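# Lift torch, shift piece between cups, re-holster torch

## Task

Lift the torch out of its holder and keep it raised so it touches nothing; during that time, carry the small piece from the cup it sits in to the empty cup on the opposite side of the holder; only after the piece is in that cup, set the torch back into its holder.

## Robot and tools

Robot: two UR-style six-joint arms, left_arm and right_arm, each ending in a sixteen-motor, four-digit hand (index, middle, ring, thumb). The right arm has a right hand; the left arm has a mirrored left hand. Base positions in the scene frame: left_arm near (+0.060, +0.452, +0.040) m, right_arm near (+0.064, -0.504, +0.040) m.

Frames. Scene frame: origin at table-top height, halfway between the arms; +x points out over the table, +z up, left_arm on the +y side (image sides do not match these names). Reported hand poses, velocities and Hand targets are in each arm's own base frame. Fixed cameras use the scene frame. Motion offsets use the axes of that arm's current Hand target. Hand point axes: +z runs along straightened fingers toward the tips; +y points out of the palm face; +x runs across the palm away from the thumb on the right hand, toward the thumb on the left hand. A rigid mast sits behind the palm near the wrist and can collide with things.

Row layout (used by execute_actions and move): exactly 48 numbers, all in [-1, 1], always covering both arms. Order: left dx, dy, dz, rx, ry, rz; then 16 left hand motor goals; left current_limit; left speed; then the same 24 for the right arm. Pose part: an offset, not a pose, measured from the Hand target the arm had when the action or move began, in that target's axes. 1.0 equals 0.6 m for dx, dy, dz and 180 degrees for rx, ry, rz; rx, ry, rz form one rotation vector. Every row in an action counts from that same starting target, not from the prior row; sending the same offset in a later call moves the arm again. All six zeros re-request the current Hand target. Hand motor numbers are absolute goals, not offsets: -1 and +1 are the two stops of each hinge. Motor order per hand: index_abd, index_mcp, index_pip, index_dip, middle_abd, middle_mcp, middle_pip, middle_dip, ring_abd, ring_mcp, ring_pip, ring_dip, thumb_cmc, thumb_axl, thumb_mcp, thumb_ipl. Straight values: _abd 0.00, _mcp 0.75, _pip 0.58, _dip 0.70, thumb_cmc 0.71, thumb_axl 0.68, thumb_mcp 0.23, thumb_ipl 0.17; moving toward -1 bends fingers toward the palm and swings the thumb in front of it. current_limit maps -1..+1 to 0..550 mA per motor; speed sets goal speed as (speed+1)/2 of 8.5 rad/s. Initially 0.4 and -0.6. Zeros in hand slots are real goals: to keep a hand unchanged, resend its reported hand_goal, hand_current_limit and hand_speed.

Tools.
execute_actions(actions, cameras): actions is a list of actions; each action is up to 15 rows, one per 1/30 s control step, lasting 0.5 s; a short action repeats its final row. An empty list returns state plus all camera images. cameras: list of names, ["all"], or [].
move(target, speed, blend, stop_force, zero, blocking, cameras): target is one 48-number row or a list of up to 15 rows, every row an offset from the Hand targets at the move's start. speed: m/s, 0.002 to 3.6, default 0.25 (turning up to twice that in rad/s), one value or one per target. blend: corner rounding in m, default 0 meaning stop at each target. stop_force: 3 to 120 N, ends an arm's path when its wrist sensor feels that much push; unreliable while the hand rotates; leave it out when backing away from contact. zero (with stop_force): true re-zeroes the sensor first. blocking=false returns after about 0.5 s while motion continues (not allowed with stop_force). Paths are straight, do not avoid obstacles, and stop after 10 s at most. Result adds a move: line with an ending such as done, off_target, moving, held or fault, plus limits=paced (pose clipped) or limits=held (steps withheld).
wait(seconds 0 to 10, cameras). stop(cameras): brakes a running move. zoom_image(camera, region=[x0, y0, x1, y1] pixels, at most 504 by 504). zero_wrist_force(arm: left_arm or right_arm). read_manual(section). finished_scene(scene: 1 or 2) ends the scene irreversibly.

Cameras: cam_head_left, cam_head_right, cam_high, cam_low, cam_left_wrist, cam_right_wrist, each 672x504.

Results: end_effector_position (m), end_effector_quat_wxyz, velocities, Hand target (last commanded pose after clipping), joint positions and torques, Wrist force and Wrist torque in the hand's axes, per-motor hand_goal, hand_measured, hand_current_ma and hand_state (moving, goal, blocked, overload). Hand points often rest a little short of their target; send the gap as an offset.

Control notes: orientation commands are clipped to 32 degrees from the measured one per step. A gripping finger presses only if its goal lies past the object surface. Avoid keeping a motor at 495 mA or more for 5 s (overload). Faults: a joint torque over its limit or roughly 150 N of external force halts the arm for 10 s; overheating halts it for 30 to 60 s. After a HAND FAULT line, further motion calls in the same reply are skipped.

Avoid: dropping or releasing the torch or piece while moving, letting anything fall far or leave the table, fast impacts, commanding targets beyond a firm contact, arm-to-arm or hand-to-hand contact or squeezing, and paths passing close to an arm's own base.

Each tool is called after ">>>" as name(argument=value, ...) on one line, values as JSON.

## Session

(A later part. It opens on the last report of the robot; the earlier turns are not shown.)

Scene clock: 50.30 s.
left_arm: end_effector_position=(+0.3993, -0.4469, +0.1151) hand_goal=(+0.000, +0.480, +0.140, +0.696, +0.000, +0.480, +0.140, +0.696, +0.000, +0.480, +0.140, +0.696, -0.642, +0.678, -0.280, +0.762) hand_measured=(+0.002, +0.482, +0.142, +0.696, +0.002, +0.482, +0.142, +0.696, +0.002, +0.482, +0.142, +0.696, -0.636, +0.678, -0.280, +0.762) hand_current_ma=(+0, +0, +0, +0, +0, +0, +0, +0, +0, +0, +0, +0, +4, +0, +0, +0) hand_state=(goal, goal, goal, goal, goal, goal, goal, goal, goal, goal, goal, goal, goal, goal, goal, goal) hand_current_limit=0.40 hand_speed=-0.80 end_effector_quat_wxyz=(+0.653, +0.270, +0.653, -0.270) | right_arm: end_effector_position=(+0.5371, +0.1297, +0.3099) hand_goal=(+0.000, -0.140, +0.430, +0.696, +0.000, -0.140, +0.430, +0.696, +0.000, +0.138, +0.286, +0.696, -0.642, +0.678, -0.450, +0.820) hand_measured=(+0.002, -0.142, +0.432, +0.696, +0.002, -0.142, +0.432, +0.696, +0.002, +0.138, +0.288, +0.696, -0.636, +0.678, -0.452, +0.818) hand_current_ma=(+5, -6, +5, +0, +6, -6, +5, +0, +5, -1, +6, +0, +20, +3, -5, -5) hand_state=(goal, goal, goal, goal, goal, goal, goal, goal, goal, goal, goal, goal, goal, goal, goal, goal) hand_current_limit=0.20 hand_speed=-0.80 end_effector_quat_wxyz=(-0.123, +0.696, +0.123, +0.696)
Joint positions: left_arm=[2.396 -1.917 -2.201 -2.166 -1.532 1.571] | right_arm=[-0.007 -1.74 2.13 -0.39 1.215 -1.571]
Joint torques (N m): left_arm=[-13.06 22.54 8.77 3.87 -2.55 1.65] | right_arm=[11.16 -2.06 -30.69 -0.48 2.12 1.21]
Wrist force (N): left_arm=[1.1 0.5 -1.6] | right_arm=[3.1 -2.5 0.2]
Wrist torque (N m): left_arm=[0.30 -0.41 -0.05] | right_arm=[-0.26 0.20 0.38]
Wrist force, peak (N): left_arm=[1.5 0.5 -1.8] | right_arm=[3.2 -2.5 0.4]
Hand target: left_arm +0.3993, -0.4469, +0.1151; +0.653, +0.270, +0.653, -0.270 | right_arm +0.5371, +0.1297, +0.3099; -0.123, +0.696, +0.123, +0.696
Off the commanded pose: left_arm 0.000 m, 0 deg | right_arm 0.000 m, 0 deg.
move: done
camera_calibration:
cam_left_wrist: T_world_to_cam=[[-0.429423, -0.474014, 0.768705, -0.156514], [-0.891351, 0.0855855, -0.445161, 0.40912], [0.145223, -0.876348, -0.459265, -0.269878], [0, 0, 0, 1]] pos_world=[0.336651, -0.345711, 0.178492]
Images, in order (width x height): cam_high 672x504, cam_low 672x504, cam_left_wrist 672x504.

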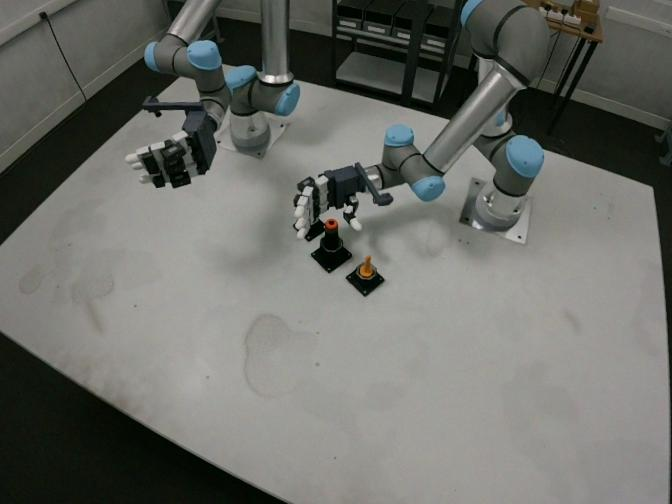

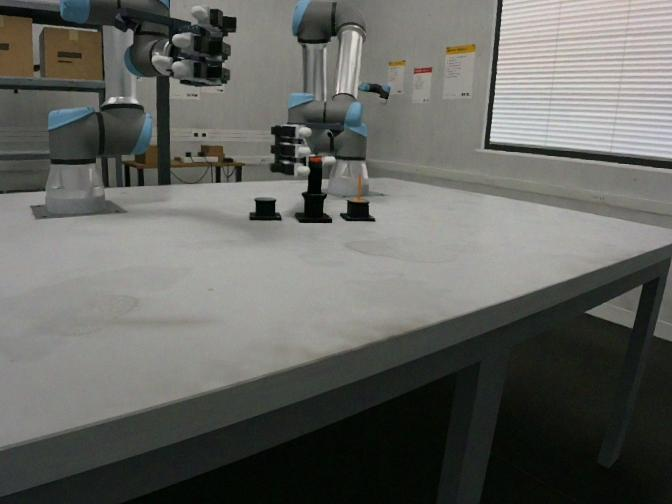

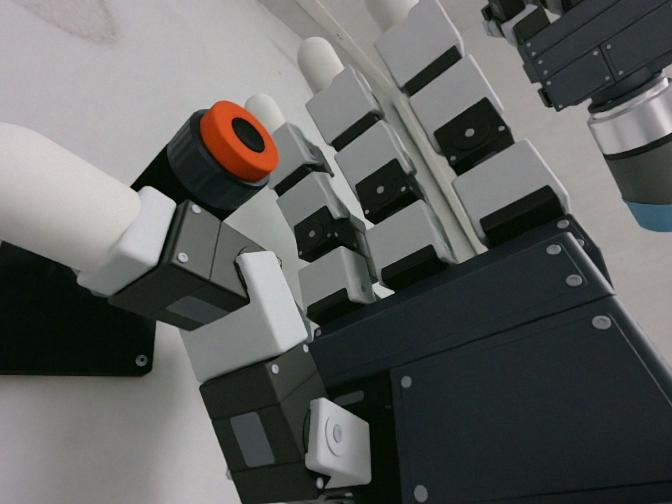

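>>> move(target=[0.0718,0,0,0,0,0,0,0.48,0.14,0.696,0,0.48,0.14,0.696,0,0.48,0.14,0.696,-0.642,0.678,-0.28,0.762,0.4,-0.8,0,0,0,0,0,0,0,-0.14,0.43,0.696,0,-0.14,0.43,0.696,0,0.138,0.286,0.696,-0.642,0.678,-0.45,0.82,0.2,-0.8], speed=0.1, stop_force=10, cameras=["cam_left_wrist","cam_high","cam_low"])

>>> zoom_image(camera="cam_high", region=[270, 150, 410, 290])

>>> zoom_image(camera="cam_low", region=[230, 110, 400, 230])

Scene clock: 53.47 s.
left_arm: end_effector_position=(+0.3993, -0.4469, +0.0720) hand_goal=(+0.000, +0.480, +0.140, +0.696, +0.000, +0.480, +0.140, +0.696, +0.000, +0.480, +0.140, +0.696, -0.642, +0.678, -0.280, +0.762) hand_measured=(+0.002, +0.482, +0.142, +0.696, +0.002, +0.482, +0.142, +0.696, +0.002, +0.482, +0.142, +0.696, -0.636, +0.678, -0.280, +0.762) hand_current_ma=(+0, +0, +0, +0, +0, +0, +0, +0, +0, +0, +0, +0, +4, +0, +0, +0) hand_state=(goal, goal, goal, goal, goal, goal, goal, goal, goal, goal, goal, goal, goal, goal, goal, goal) hand_current_limit=0.40 hand_speed=-0.80 end_effector_quat_wxyz=(+0.653, +0.270, +0.653, -0.270) | right_arm: end_effector_position=(+0.5371, +0.1297, +0.3099) hand_goal=(+0.000, -0.140, +0.430, +0.696, +0.000, -0.140, +0.430, +0.696, +0.000, +0.138, +0.286, +0.696, -0.642, +0.678, -0.450, +0.820) hand_measured=(+0.002, -0.142, +0.432, +0.696, +0.002, -0.142, +0.432, +0.696, +0.002, +0.138, +0.288, +0.696, -0.636, +0.678, -0.452, +0.818) hand_current_ma=(+5, -6, +5, +0, +6, -6, +5, +0, +5, -1, +6, +0, +20, +3, -5, -5) hand_state=(goal, goal, goal, goal, goal, goal, goal, goal, goal, goal, goal, goal, goal, goal, goal, goal) hand_current_limit=0.20 hand_speed=-0.80 end_effector_quat_wxyz=(-0.123, +0.696, +0.123, +0.696)
Joint positions: left_arm=[2.396 -2.025 -2.218 -2.04 -1.532 1.571] | right_arm=[-0.007 -1.74 2.13 -0.39 1.215 -1.571]
Joint torques (N m): left_arm=[-12.41 25.68 5.56 4.04 -1.97 1.52] | right_arm=[11.71 -1.62 -30.9 -0.54 2.1 1.08]
Wrist force (N): left_arm=[1.0 0.0 -1.6] | right_arm=[2.7 -2.4 0.3]
Wrist torque (N m): left_arm=[0.23 -0.39 -0.05] | right_arm=[-0.26 0.25 0.35]
Wrist force, peak (N): left_arm=[1.4 0.1 -1.7] | right_arm=[3.1 -2.8 0.3]
Hand target: left_arm +0.3993, -0.4469, +0.0720; +0.653, +0.270, +0.653, -0.270 | right_arm +0.5371, +0.1297, +0.3099; -0.123, +0.696, +0.123, +0.696
Off the commanded pose: left_arm 0.000 m, 0 deg | right_arm 0.000 m, 0 deg.
move: done
camera_calibration:
cam_left_wrist: T_world_to_cam=[[-0.429423, -0.474014, 0.768705, -0.123336], [-0.891351, 0.0855855, -0.445161, 0.389925], [0.145223, -0.876348, -0.459265, -0.289585], [0, 0, 0, 1]] pos_world=[0.336651, -0.345611, 0.135392]
Images, in order (width x height): cam_high 672x504, cam_low 672x504, cam_left_wrist 672x504.

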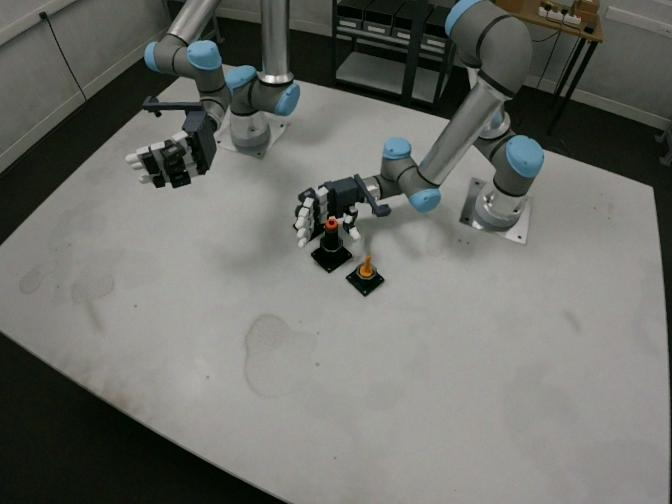

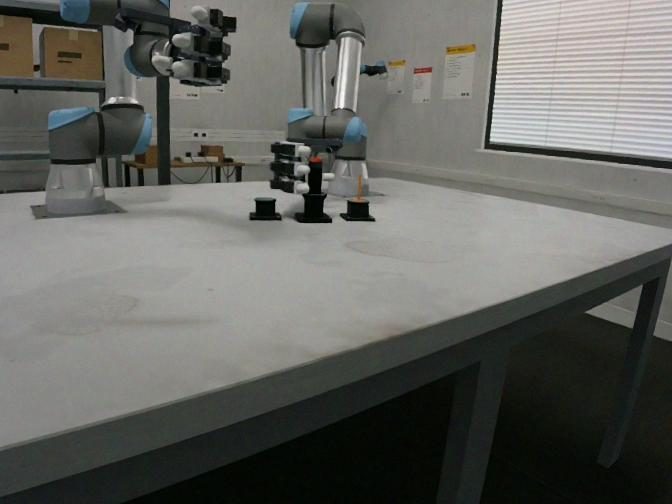

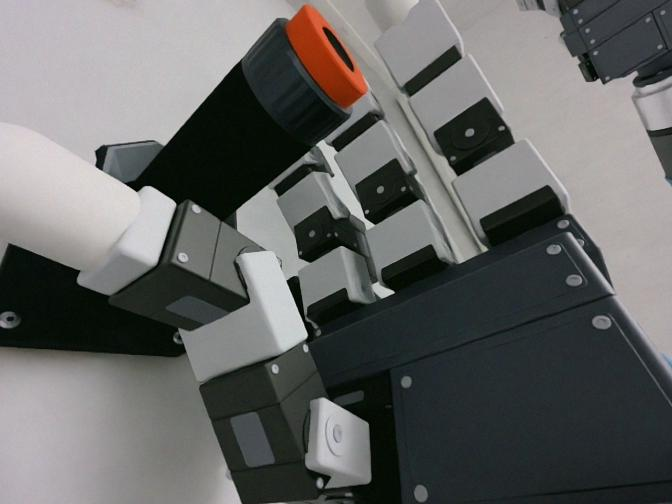

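Scaled by 3.600 from the camera's 672x504 image, which has a finer 960x720 frame.

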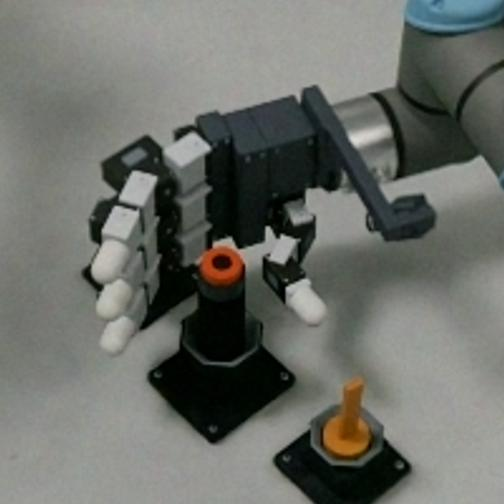

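Scaled by 2.965 from the camera's 672x504 image, which has a finer 960x720 frame.

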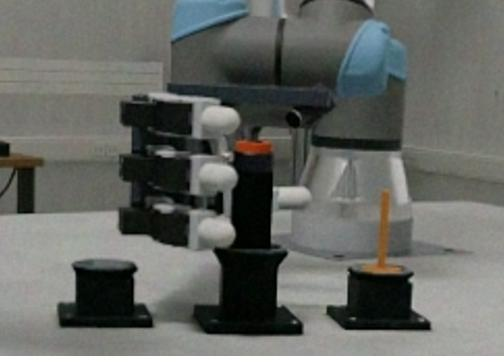

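>>> move(target=[0,0,0,0,0,0,0,0.096,-0.007,0.696,0,0.096,-0.007,0.696,0,0.48,0.14,0.696,-0.642,0.678,-0.652,0.924,0.0,-0.9,0,0,0,0,0,0,0,-0.14,0.43,0.696,0,-0.14,0.43,0.696,0,0.138,0.286,0.696,-0.642,0.678,-0.45,0.82,0.2,-0.8], speed=0.1, cameras=["cam_left_wrist","cam_high","cam_low"])

>>> zoom_image(camera="cam_high", region=[270, 150, 410, 290])

Scene clock: 64.27 s.
left_arm: end_effector_position=(+0.3993, -0.4469, +0.0720) hand_goal=(+0.000, +0.096, -0.006, +0.696, +0.000, +0.096, -0.006, +0.696, +0.000, +0.480, +0.140, +0.696, -0.642, +0.678, -0.652, +0.924) hand_measured=(+0.002, +0.114, -0.002, +0.696, +0.002, +0.106, -0.004, +0.696, +0.002, +0.482, +0.142, +0.696, -0.636, +0.680, -0.650, +0.922) hand_current_ma=(+0, +19, +1, +0, +0, +6, +1, +0, +0, +0, +0, +0, +4, +0, +1, -1) hand_state=(goal, goal, goal, goal, goal, goal, goal, goal, goal, goal, goal, goal, goal, goal, goal, goal) hand_current_limit=0.00 hand_speed=-0.90 end_effector_quat_wxyz=(+0.653, +0.270, +0.653, -0.270) | right_arm: end_effector_position=(+0.5371, +0.1297, +0.3099) hand_goal=(+0.000, -0.140, +0.430, +0.696, +0.000, -0.140, +0.430, +0.696, +0.000, +0.138, +0.286, +0.696, -0.642, +0.678, -0.450, +0.820) hand_measured=(+0.002, -0.142, +0.432, +0.696, +0.002, -0.142, +0.432, +0.696, +0.002, +0.138, +0.288, +0.696, -0.636, +0.678, -0.452, +0.818) hand_current_ma=(+5, -6, +5, +0, +6, -6, +5, +0, +5, -1, +6, +0, +20, +3, -5, -5) hand_state=(goal, goal, goal, goal, goal, goal, goal, goal, goal, goal, goal, goal, goal, goal, goal, goal) hand_current_limit=0.20 hand_speed=-0.80 end_effector_quat_wxyz=(-0.123, +0.696, +0.123, +0.696)
Joint positions: left_arm=[2.396 -2.025 -2.218 -2.04 -1.532 1.571] | right_arm=[-0.007 -1.74 2.13 -0.39 1.215 -1.571]
Joint torques (N m): left_arm=[-12.15 25.87 6.48 3.13 1.18 1.59] | right_arm=[11.06 -1.76 -31.39 -0.57 2.04 0.89]
Wrist force (N): left_arm=[0.3 -0.1 -0.1] | right_arm=[2.8 -2.2 0.2]
Wrist torque (N m): left_arm=[0.25 -0.42 -0.11] | right_arm=[-0.23 0.23 0.37]
Wrist force, peak (N): left_arm=[0.9 0.6 -1.9] | right_arm=[3.1 -2.7 0.4]
Hand target: left_arm +0.3993, -0.4469, +0.0720; +0.653, +0.270, +0.653, -0.270 | right_arm +0.5371, +0.1297, +0.3099; -0.123, +0.696, +0.123, +0.696
Off the commanded pose: left_arm 0.000 m, 0 deg | right_arm 0.000 m, 0 deg.
move: done
camera_calibration:
cam_left_wrist: T_world_to_cam=[[-0.429423, -0.474014, 0.768705, -0.123383], [-0.891351, 0.0855855, -0.445161, 0.389933], [0.145223, -0.876348, -0.459265, -0.289672], [0, 0, 0, 1]] pos_world=[0.336651, -0.345711, 0.135392]
Images, in order (width x height): cam_high 672x504, cam_low 672x504, cam_left_wrist 672x504.

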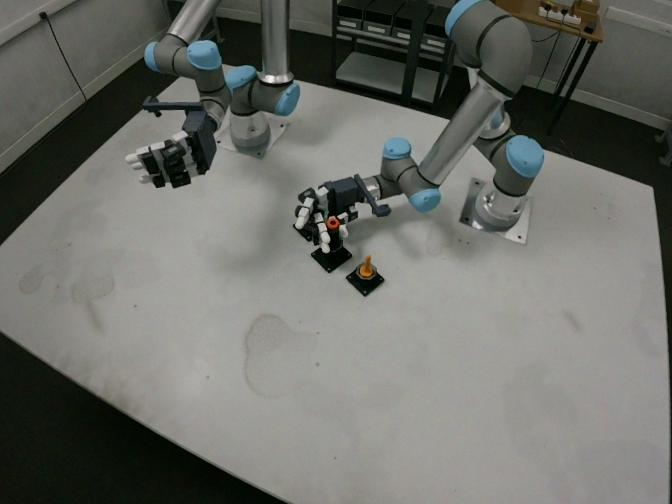

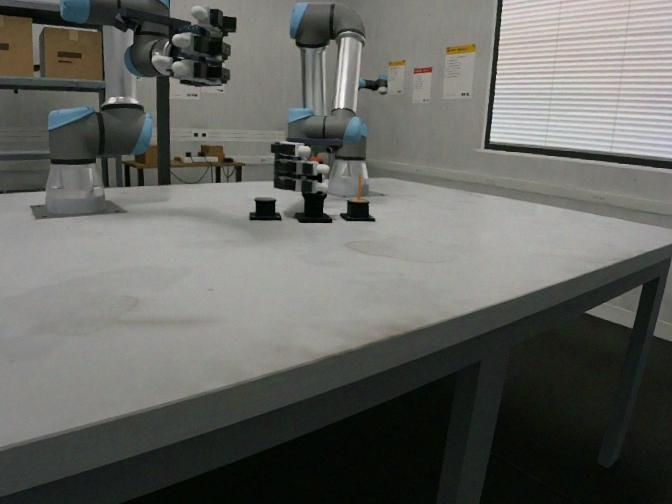

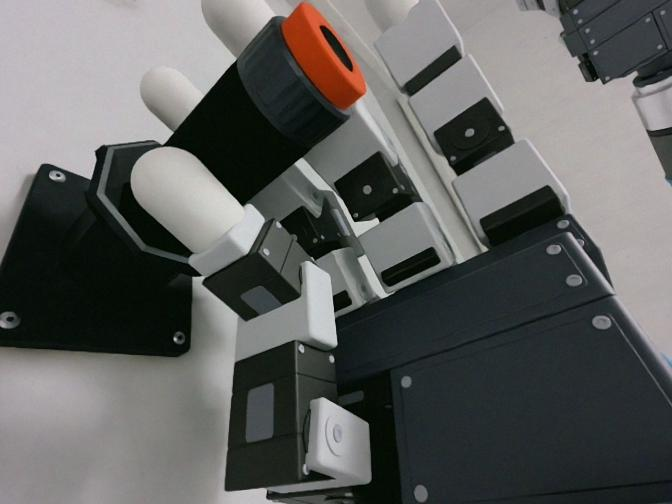

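Scaled by 3.600 from the camera's 672x504 image, which has a finer 960x720 frame.

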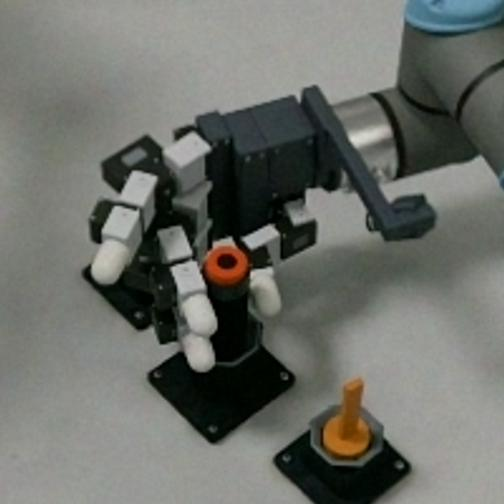

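>>> move(target=[0,0,0.0075,0,0,0,0,0.096,-0.007,0.696,0,0.096,-0.007,0.696,0,0.48,0.14,0.696,-0.642,0.678,-0.652,0.924,0.0,-0.9,0,0,0,0,0,0,0,-0.14,0.43,0.696,0,-0.14,0.43,0.696,0,0.138,0.286,0.696,-0.642,0.678,-0.45,0.82,0.2,-0.8], speed=0.05, cameras=["cam_left_wrist","cam_high"])

>>> zoom_image(camera="cam_high", region=[270, 150, 410, 290])

Scene clock: 66.00 s.
left_arm: end_effector_position=(+0.4024, -0.4500, +0.0720) hand_goal=(+0.000, +0.096, -0.006, +0.696, +0.000, +0.096, -0.006, +0.696, +0.000, +0.480, +0.140, +0.696, -0.642, +0.678, -0.652, +0.924) hand_measured=(+0.002, +0.098, -0.004, +0.696, +0.002, +0.098, -0.004, +0.696, +0.002, +0.482, +0.142, +0.696, -0.636, +0.680, -0.650, +0.922) hand_current_ma=(+0, +1, +1, +0, +0, +1, +1, +0, +0, +0, +0, +0, +4, +0, +1, -1) hand_state=(goal, goal, goal, goal, goal, goal, goal, goal, goal, goal, goal, goal, goal, goal, goal, goal) hand_current_limit=0.00 hand_speed=-0.90 end_effector_quat_wxyz=(+0.653, +0.270, +0.653, -0.270) | right_arm: end_effector_position=(+0.5371, +0.1297, +0.3099) hand_goal=(+0.000, -0.140, +0.430, +0.696, +0.000, -0.140, +0.430, +0.696, +0.000, +0.138, +0.286, +0.696, -0.642, +0.678, -0.450, +0.820) hand_measured=(+0.002, -0.142, +0.432, +0.696, +0.002, -0.142, +0.432, +0.696, +0.002, +0.138, +0.288, +0.696, -0.636, +0.678, -0.452, +0.818) hand_current_ma=(+5, -6, +5, +0, +6, -6, +5, +0, +5, -1, +6, +0, +20, +3, -5, -5) hand_state=(goal, goal, goal, goal, goal, goal, goal, goal, goal, goal, goal, goal, goal, goal, goal, goal) hand_current_limit=0.20 hand_speed=-0.80 end_effector_quat_wxyz=(-0.123, +0.696, +0.123, +0.696)
Joint positions: left_arm=[2.395 -2.031 -2.206 -2.046 -1.532 1.571] | right_arm=[-0.007 -1.74 2.13 -0.39 1.215 -1.571]
Joint torques (N m): left_arm=[-13.21 25.56 21.06 -0.77 -2.32 1.53] | right_arm=[11.21 -2.17 -30.91 -0.63 2.01 0.7]
Wrist force (N): left_arm=[1.2 0.0 -1.3] | right_arm=[2.8 -2.6 0.2]
Wrist torque (N m): left_arm=[0.21 -0.44 -0.07] | right_arm=[-0.28 0.23 0.36]
Wrist force, peak (N): left_arm=[1.3 0.4 -1.6] | right_arm=[3.1 -2.7 0.5]
Hand target: left_arm +0.4025, -0.4501, +0.0720; +0.653, +0.270, +0.653, -0.270 | right_arm +0.5371, +0.1297, +0.3099; -0.123, +0.696, +0.123, +0.696
Off the commanded pose: left_arm 0.000 m, 0 deg | right_arm 0.000 m, 0 deg.
move: done
camera_calibration:
cam_left_wrist: T_world_to_cam=[[-0.429423, -0.474014, 0.768705, -0.123474], [-0.891351, 0.0855855, -0.445161, 0.392953], [0.145223, -0.876348, -0.459265, -0.292751], [0, 0, 0, 1]] pos_world=[0.339751, -0.348711, 0.135392]
Images, in order (width x height): cam_high 672x504, cam_left_wrist 672x504.

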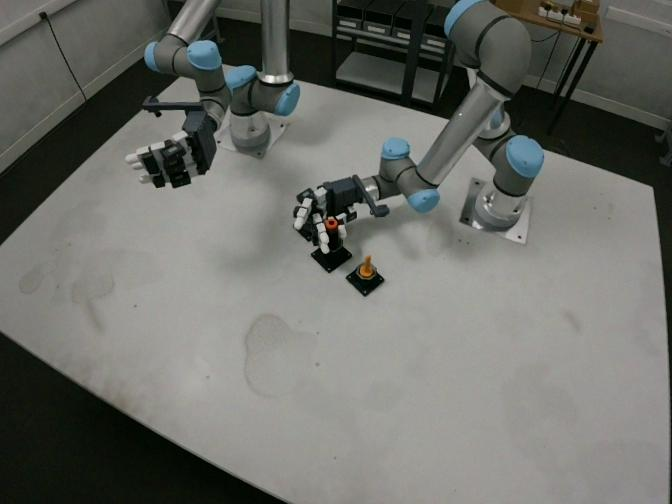

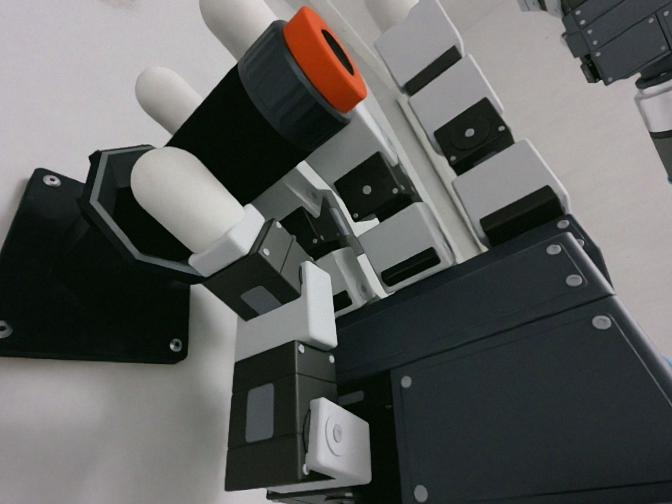

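Scaled by 3.600 from the camera's 672x504 image, which has a finer 960x720 frame.

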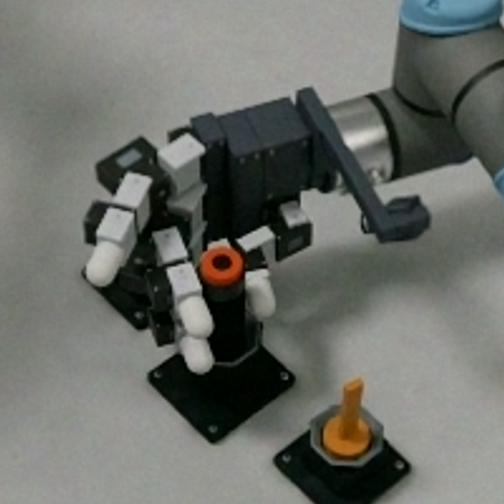

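>>> move(target=[0,0,0,0,0,0,0,-0.10,-0.12,0.62,0,-0.10,-0.12,0.62,0,0.48,0.14,0.696,-0.642,0.678,-0.81,0.796,0.4,-0.9,0,0,0,0,0,0,0,-0.14,0.43,0.696,0,-0.14,0.43,0.696,0,0.138,0.286,0.696,-0.642,0.678,-0.45,0.82,0.2,-0.8], speed=0.05, cameras=["cam_left_wrist","cam_high"])

>>> zoom_image(camera="cam_high", region=[270, 150, 410, 290])

Scene clock: 67.23 s.
left_arm: end_effector_position=(+0.4025, -0.4501, +0.0720) hand_goal=(+0.000, -0.100, -0.120, +0.620, +0.000, -0.100, -0.120, +0.620, +0.000, +0.480, +0.140, +0.696, -0.642, +0.678, -0.810, +0.796) hand_measured=(-0.004, +0.088, -0.036, +0.634, -0.002, +0.086, -0.044, +0.638, +0.002, +0.482, +0.142, +0.696, -0.636, +0.680, -0.662, +0.906) hand_current_ma=(-1, +385, +185, +11, -1, +385, +156, +18, +0, +0, +0, +0, +4, +1, +385, +383) hand_state=(goal, blocked, blocked, goal, goal, blocked, blocked, goal, goal, goal, goal, goal, goal, goal, blocked, blocked) hand_current_limit=0.40 hand_speed=-0.90 end_effector_quat_wxyz=(+0.653, +0.270, +0.653, -0.270) | right_arm: end_effector_position=(+0.5371, +0.1297, +0.3099) hand_goal=(+0.000, -0.140, +0.430, +0.696, +0.000, -0.140, +0.430, +0.696, +0.000, +0.138, +0.286, +0.696, -0.642, +0.678, -0.450, +0.820) hand_measured=(+0.002, -0.142, +0.432, +0.696, +0.002, -0.142, +0.432, +0.696, +0.002, +0.138, +0.288, +0.696, -0.636, +0.678, -0.452, +0.818) hand_current_ma=(+5, -6, +5, +0, +6, -6, +5, +0, +5, -1, +6, +0, +20, +3, -5, -5) hand_state=(goal, goal, goal, goal, goal, goal, goal, goal, goal, goal, goal, goal, goal, goal, goal, goal) hand_current_limit=0.20 hand_speed=-0.80 end_effector_quat_wxyz=(-0.123, +0.696, +0.123, +0.696)
Joint positions: left_arm=[2.395 -2.032 -2.206 -2.046 -1.532 1.571] | right_arm=[-0.007 -1.74 2.13 -0.39 1.215 -1.571]
Joint torques (N m): left_arm=[-12.25 26.75 17.11 -0.53 -2.21 1.54] | right_arm=[11.25 -1.89 -31.11 -0.72 2.16 0.86]
Wrist force (N): left_arm=[1.0 -0.7 -0.5] | right_arm=[2.8 -2.6 0.5]
Wrist torque (N m): left_arm=[0.24 -0.48 -0.16] | right_arm=[-0.31 0.22 0.36]
Wrist force, peak (N): left_arm=[0.9 0.6 -1.7] | right_arm=[3.0 -2.9 0.3]
Hand target: left_arm +0.4025, -0.4501, +0.0720; +0.653, +0.270, +0.653, -0.270 | right_arm +0.5371, +0.1297, +0.3099; -0.123, +0.696, +0.123, +0.696
Off the commanded pose: left_arm 0.000 m, 0 deg | right_arm 0.000 m, 0 deg.
move: done
camera_calibration:
cam_left_wrist: T_world_to_cam=[[-0.429423, -0.474014, 0.768705, -0.123478], [-0.891351, 0.0855855, -0.445161, 0.393051], [0.145223, -0.876348, -0.459265, -0.292854], [0, 0, 0, 1]] pos_world=[0.339851, -0.348811, 0.135392]
Images, in order (width x height): cam_high 672x504, cam_left_wrist 672x504.

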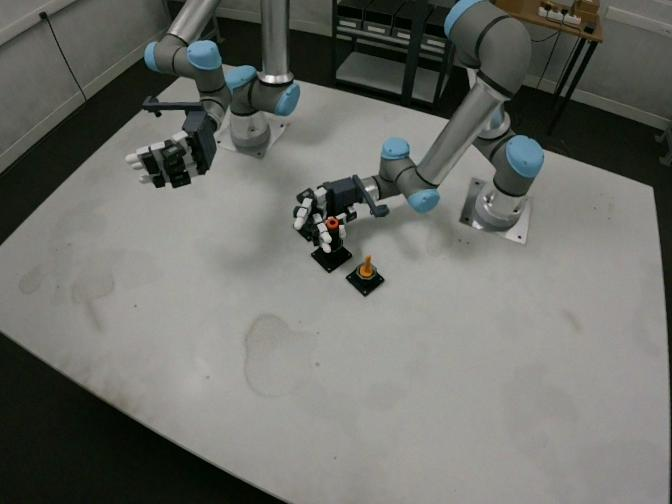

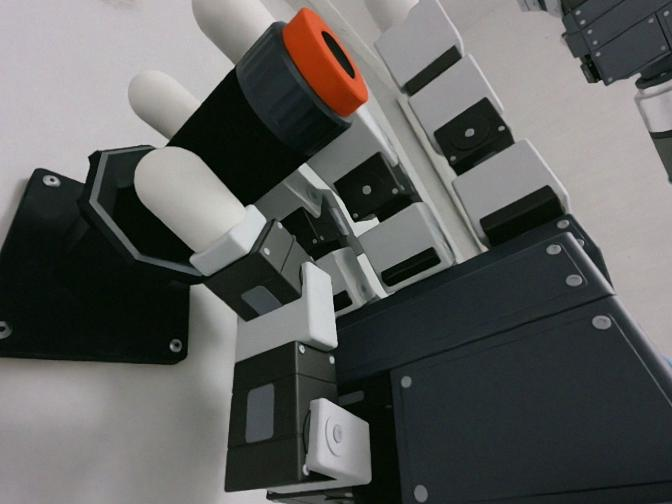

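Scaled by 3.600 from the camera's 672x504 image, which has a finer 960x720 frame.

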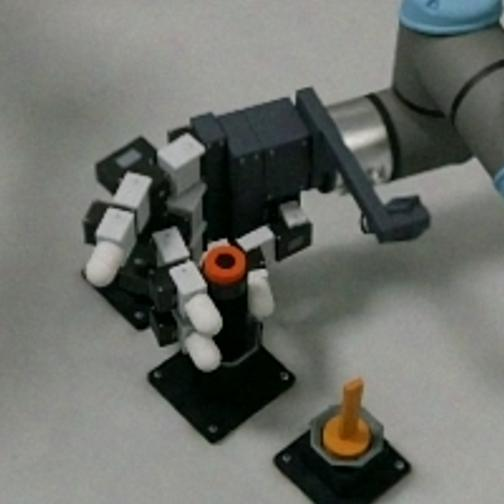

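>>> move(target=[[0,0,0.0033,0,0,0,0,-0.10,-0.12,0.62,0,-0.10,-0.12,0.62,0,0.48,0.14,0.696,-0.642,0.678,-0.81,0.796,0.4,-0.9,0,0,0,0,0,0,0,-0.14,0.43,0.696,0,-0.14,0.43,0.696,0,0.138,0.286,0.696,-0.642,0.678,-0.45,0.82,0.2,-0.8],[-0.05,0,0.0033,0,0,0,0,-0.10,-0.12,0.62,0,-0.10,-0.12,0.62,0,0.48,0.14,0.696,-0.642,0.678,-0.81,0.796,0.4,-0.9,0,0,0,0,0,0,0,-0.14,0.43,0.696,0,-0.14,0.43,0.696,0,0.138,0.286,0.696,-0.642,0.678,-0.45,0.82,0.2,-0.8]], speed=[0.02,0.05], cameras=["cam_left_wrist","cam_high"])

>>> zoom_image(camera="cam_high", region=[270, 150, 410, 290])

Scene clock: 69.97 s.
left_arm: end_effector_position=(+0.4039, -0.4515, +0.1019) hand_goal=(+0.000, -0.100, -0.120, +0.620, +0.000, -0.100, -0.120, +0.620, +0.000, +0.480, +0.140, +0.696, -0.642, +0.678, -0.810, +0.796) hand_measured=(-0.002, +0.088, -0.040, +0.634, +0.000, +0.086, -0.044, +0.638, +0.002, +0.482, +0.142, +0.696, -0.636, +0.680, -0.662, +0.906) hand_current_ma=(+0, +385, +176, +11, +0, +385, +156, +18, +0, +0, +0, +0, +4, +1, +385, +385) hand_state=(goal, blocked, blocked, goal, goal, blocked, blocked, goal, goal, goal, goal, goal, goal, goal, blocked, blocked) hand_current_limit=0.40 hand_speed=-0.90 end_effector_quat_wxyz=(+0.653, +0.270, +0.653, -0.270) | right_arm: end_effector_position=(+0.5371, +0.1297, +0.3099) hand_goal=(+0.000, -0.140, +0.430, +0.696, +0.000, -0.140, +0.430, +0.696, +0.000, +0.138, +0.286, +0.696, -0.642, +0.678, -0.450, +0.820) hand_measured=(+0.002, -0.142, +0.432, +0.696, +0.002, -0.142, +0.432, +0.696, +0.002, +0.138, +0.288, +0.696, -0.636, +0.678, -0.452, +0.818) hand_current_ma=(+5, -6, +5, +0, +6, -6, +5, +0, +5, -1, +6, +0, +20, +3, -5, -5) hand_state=(goal, goal, goal, goal, goal, goal, goal, goal, goal, goal, goal, goal, goal, goal, goal, goal) hand_current_limit=0.20 hand_speed=-0.80 end_effector_quat_wxyz=(-0.123, +0.696, +0.123, +0.696)
Joint positions: left_arm=[2.395 -1.959 -2.19 -2.134 -1.532 1.571] | right_arm=[-0.007 -1.74 2.13 -0.39 1.215 -1.571]
Joint torques (N m): left_arm=[-12.46 43.07 21.85 -0.02 -2.37 -0.74] | right_arm=[11.04 -1.59 -31.06 -0.8 2.02 0.79]
Wrist force (N): left_arm=[2.0 -0.1 -1.4] | right_arm=[2.7 -2.7 0.5]
Wrist torque (N m): left_arm=[0.21 -0.46 -0.09] | right_arm=[-0.32 0.24 0.35]
Wrist force, peak (N): left_arm=[2.2 0.8 -1.6] | right_arm=[3.1 -2.8 0.2]
Hand target: left_arm +0.4039, -0.4515, +0.1020; +0.653, +0.270, +0.653, -0.270 | right_arm +0.5371, +0.1297, +0.3099; -0.123, +0.696, +0.123, +0.696
Off the commanded pose: left_arm 0.000 m, 0 deg | right_arm 0.000 m, 0 deg.
move: done
camera_calibration:
cam_left_wrist: T_world_to_cam=[[-0.429423, -0.474014, 0.768705, -0.146525], [-0.891351, 0.0855855, -0.445161, 0.407729], [0.145223, -0.876348, -0.459265, -0.280552], [0, 0, 0, 1]] pos_world=[0.341251, -0.350211, 0.165292]
Images, in order (width x height): cam_high 672x504, cam_left_wrist 672x504.

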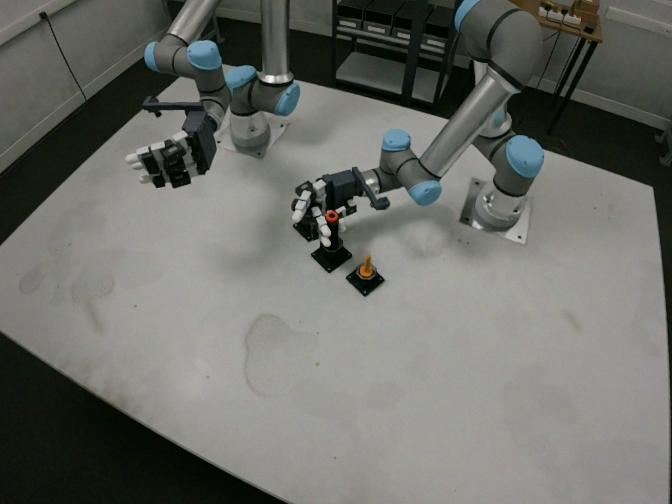

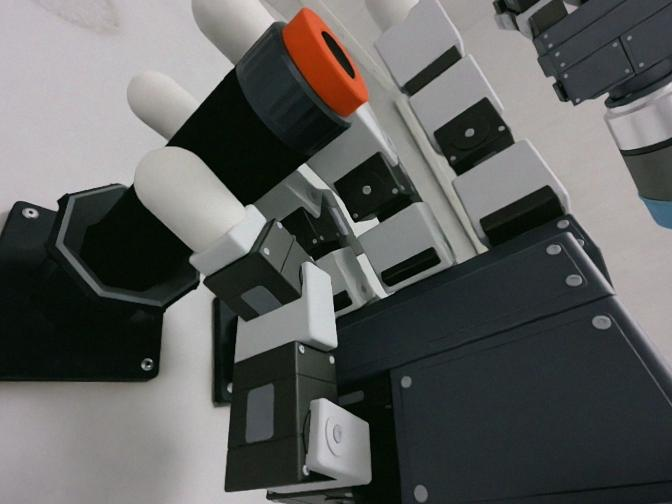

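Scaled by 3.600 from the camera's 672x504 image, which has a finer 960x720 frame.

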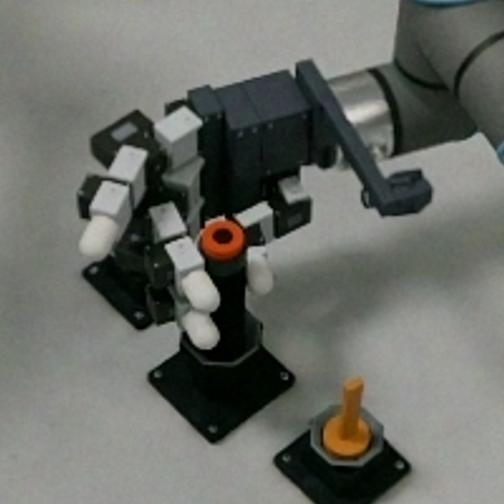

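>>> move(target=[[-0.28,0,0,0,0,0,0,-0.10,-0.12,0.62,0,-0.10,-0.12,0.62,0,0.48,0.14,0.696,-0.642,0.678,-0.81,0.796,0.4,-0.9,0,0,0,0,0,0,0,-0.14,0.43,0.696,0,-0.14,0.43,0.696,0,0.138,0.286,0.696,-0.642,0.678,-0.45,0.82,0.2,-0.8],[-0.28,0.5503,-0.1277,-0.1806,0,0,0,-0.10,-0.12,0.62,0,-0.10,-0.12,0.62,0,0.48,0.14,0.696,-0.642,0.678,-0.81,0.796,0.4,-0.9,0,0,0,0,0,0,0,-0.14,0.43,0.696,0,-0.14,0.43,0.696,0,0.138,0.286,0.696,-0.642,0.678,-0.45,0.82,0.2,-0.8],[-0.28,0.9460,-0.5312,-0.3611,0,0,0,-0.10,-0.12,0.62,0,-0.10,-0.12,0.62,0,0.48,0.14,0.696,-0.642,0.678,-0.81,0.796,0.4,-0.9,-0.0917,-0.4533,0.0699,0.0928,0,0,0,-0.14,0.43,0.696,0,-0.14,0.43,0.696,0,0.138,0.286,0.696,-0.642,0.678,-0.45,0.82,0.2,-0.8],[-0.28,0.9460,-0.5312,-0.3611,0,0,0,-0.10,-0.12,0.62,0,-0.10,-0.12,0.62,0,0.48,0.14,0.696,-0.642,0.678,-0.81,0.796,0.4,-0.9,-0.1833,-0.9067,0.1398,0.1856,0,0,0,-0.14,0.43,0.696,0,-0.14,0.43,0.696,0,0.138,0.286,0.696,-0.642,0.678,-0.45,0.82,0.2,-0.8]], speed=[0.15,0.3,0.3,0.3], blend=[0.03,0.05,0.03,0], cameras=["all"])

>>> zoom_image(camera="cam_right_wrist", region=[336, 252, 672, 504])

Scene clock: 78.00 s.
left_arm: end_effector_position=(+0.5796, +0.1753, +0.2700) hand_goal=(+0.000, -0.100, -0.120, +0.620, +0.000, -0.100, -0.120, +0.620, +0.000, +0.480, +0.140, +0.696, -0.642, +0.678, -0.810, +0.796) hand_measured=(+0.000, +0.088, -0.040, +0.634, +0.000, +0.086, -0.044, +0.638, +0.002, +0.482, +0.142, +0.696, -0.636, +0.680, -0.662, +0.906) hand_current_ma=(+0, +385, +176, +11, +0, +385, +156, +18, +0, +0, +0, +0, +4, +1, +385, +385) hand_state=(goal, blocked, blocked, goal, goal, blocked, blocked, goal, goal, goal, goal, goal, goal, goal, blocked, blocked) hand_current_limit=0.40 hand_speed=-0.90 end_effector_quat_wxyz=(+0.696, -0.123, +0.696, +0.123) | right_arm: end_effector_position=(+0.4302, +0.6695, +0.1998) hand_goal=(+0.000, -0.140, +0.430, +0.696, +0.000, -0.140, +0.430, +0.696, +0.000, +0.138, +0.286, +0.696, -0.642, +0.678, -0.450, +0.820) hand_measured=(+0.002, -0.142, +0.432, +0.696, +0.002, -0.142, +0.432, +0.696, +0.002, +0.138, +0.288, +0.696, -0.636, +0.678, -0.452, +0.818) hand_current_ma=(+5, -5, +5, +0, +6, -5, +5, +0, +5, -1, +6, +0, +20, +3, -5, -5) hand_state=(goal, goal, goal, goal, goal, goal, goal, goal, goal, goal, goal, goal, goal, goal, goal, goal) hand_current_limit=0.20 hand_speed=-0.80 end_effector_quat_wxyz=(-0.317, +0.632, +0.318, +0.632)
Joint positions: left_arm=[3.53 -1.64 -2.019 -2.624 -1.532 1.571] | right_arm=[0.942 -1.005 1.537 -0.532 1.581 -1.571]
Joint torques (N m): left_arm=[11.31 18.42 30.71 -0.47 1.98 -0.8] | right_arm=[10.98 -31.79 -30.42 -0.34 2.17 -0.85]
Wrist force (N): left_arm=[1.8 0.7 -1.7] | right_arm=[2.9 -1.9 0.1]
Wrist torque (N m): left_arm=[0.31 -0.42 -0.13] | right_arm=[-0.14 0.26 0.41]
Wrist force, peak (N): left_arm=[2.6 0.5 -1.3] | right_arm=[2.8 -3.5 1.0]
Hand target: left_arm +0.5796, +0.1753, +0.2700; +0.696, -0.123, +0.696, +0.123 | right_arm +0.4302, +0.6696, +0.1998; -0.317, +0.632, +0.318, +0.632
Off the commanded pose: left_arm 0.000 m, 0 deg | right_arm 0.000 m, 0 deg.
move: done
camera_calibration:
cam_left_wrist: T_world_to_cam=[[0.248164, -0.589617, 0.768613, -0.275648], [-0.454327, -0.7716, -0.445219, 0.482456], [0.855571, -0.238714, -0.459362, -0.20305], [0, 0, 0, 1]] pos_world=[0.461322, 0.161266, 0.333392]
cam_right_wrist: T_world_to_cam=[[0.535823, -0.316596, -0.782726, 0.179528], [-0.83961, -0.297676, -0.45436, 0.598787], [-0.0891501, 0.900642, -0.425319, -0.354809], [0, 0, 0, 1]] pos_world=[0.374921, 0.554639, 0.261679]

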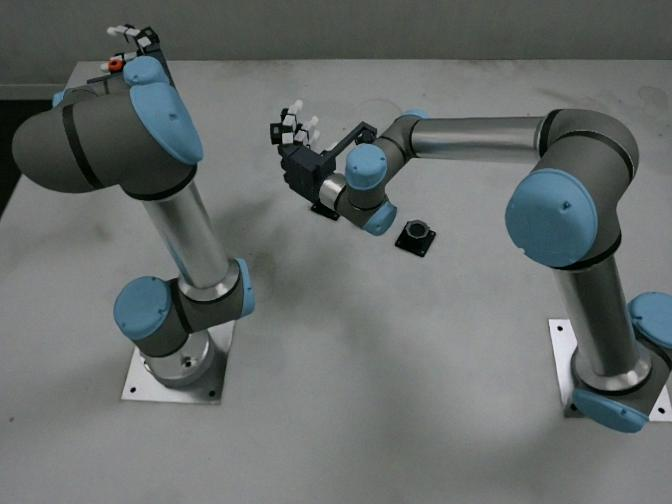

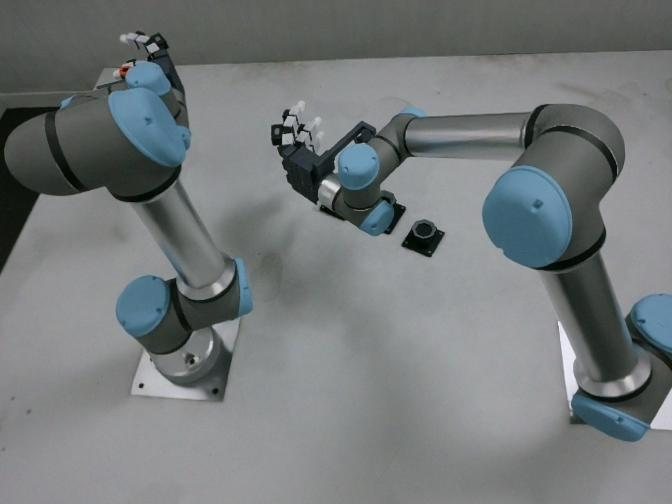

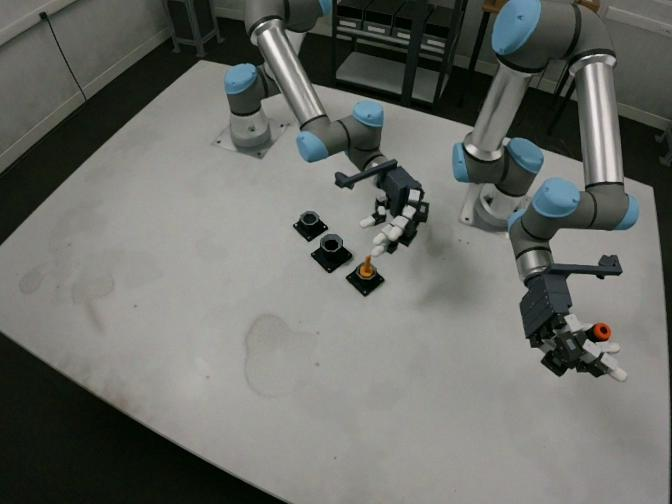

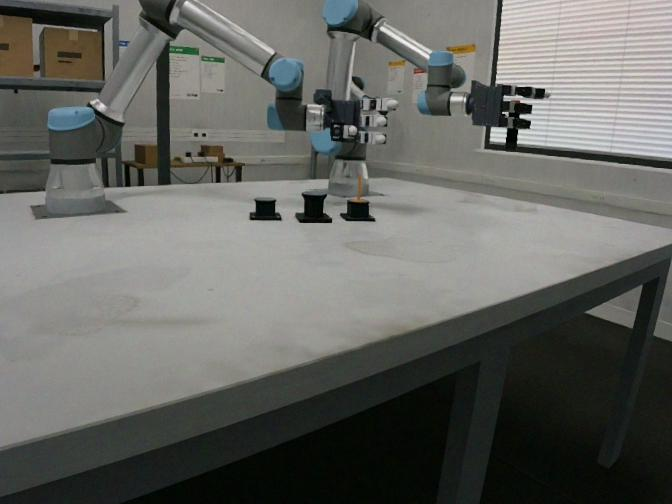

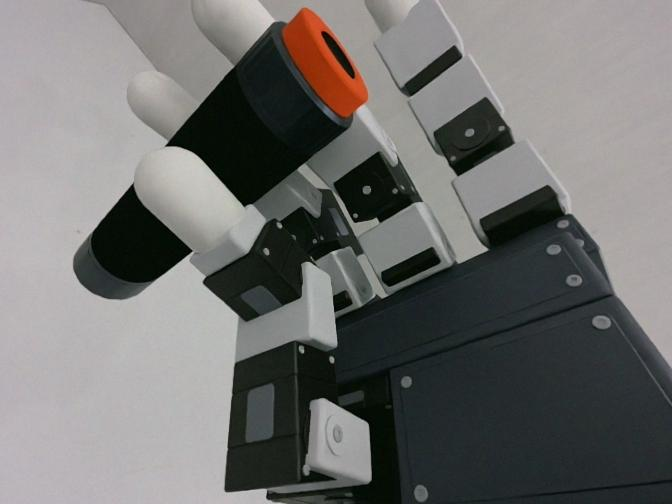

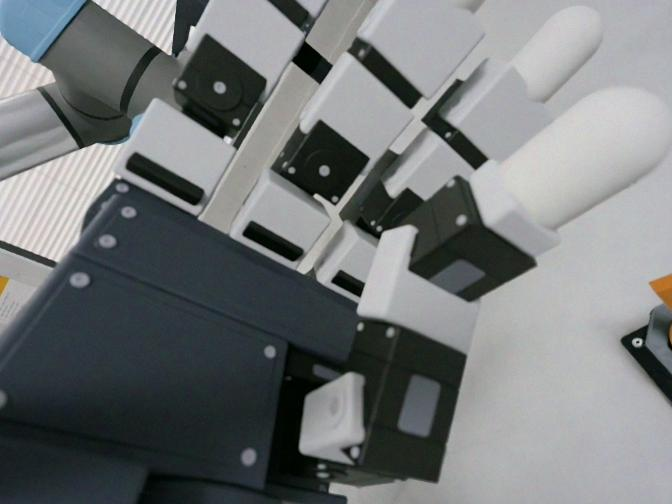

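Scaled by 1.500 from the camera's 672x504 image, which has a finer 960x720 frame.

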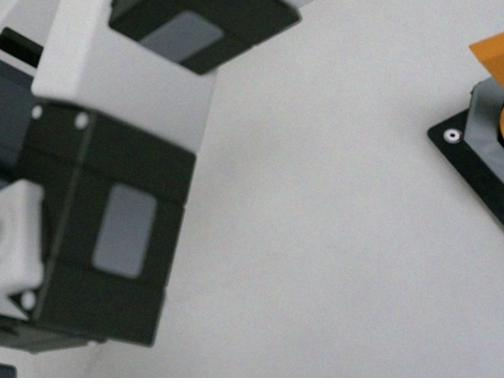

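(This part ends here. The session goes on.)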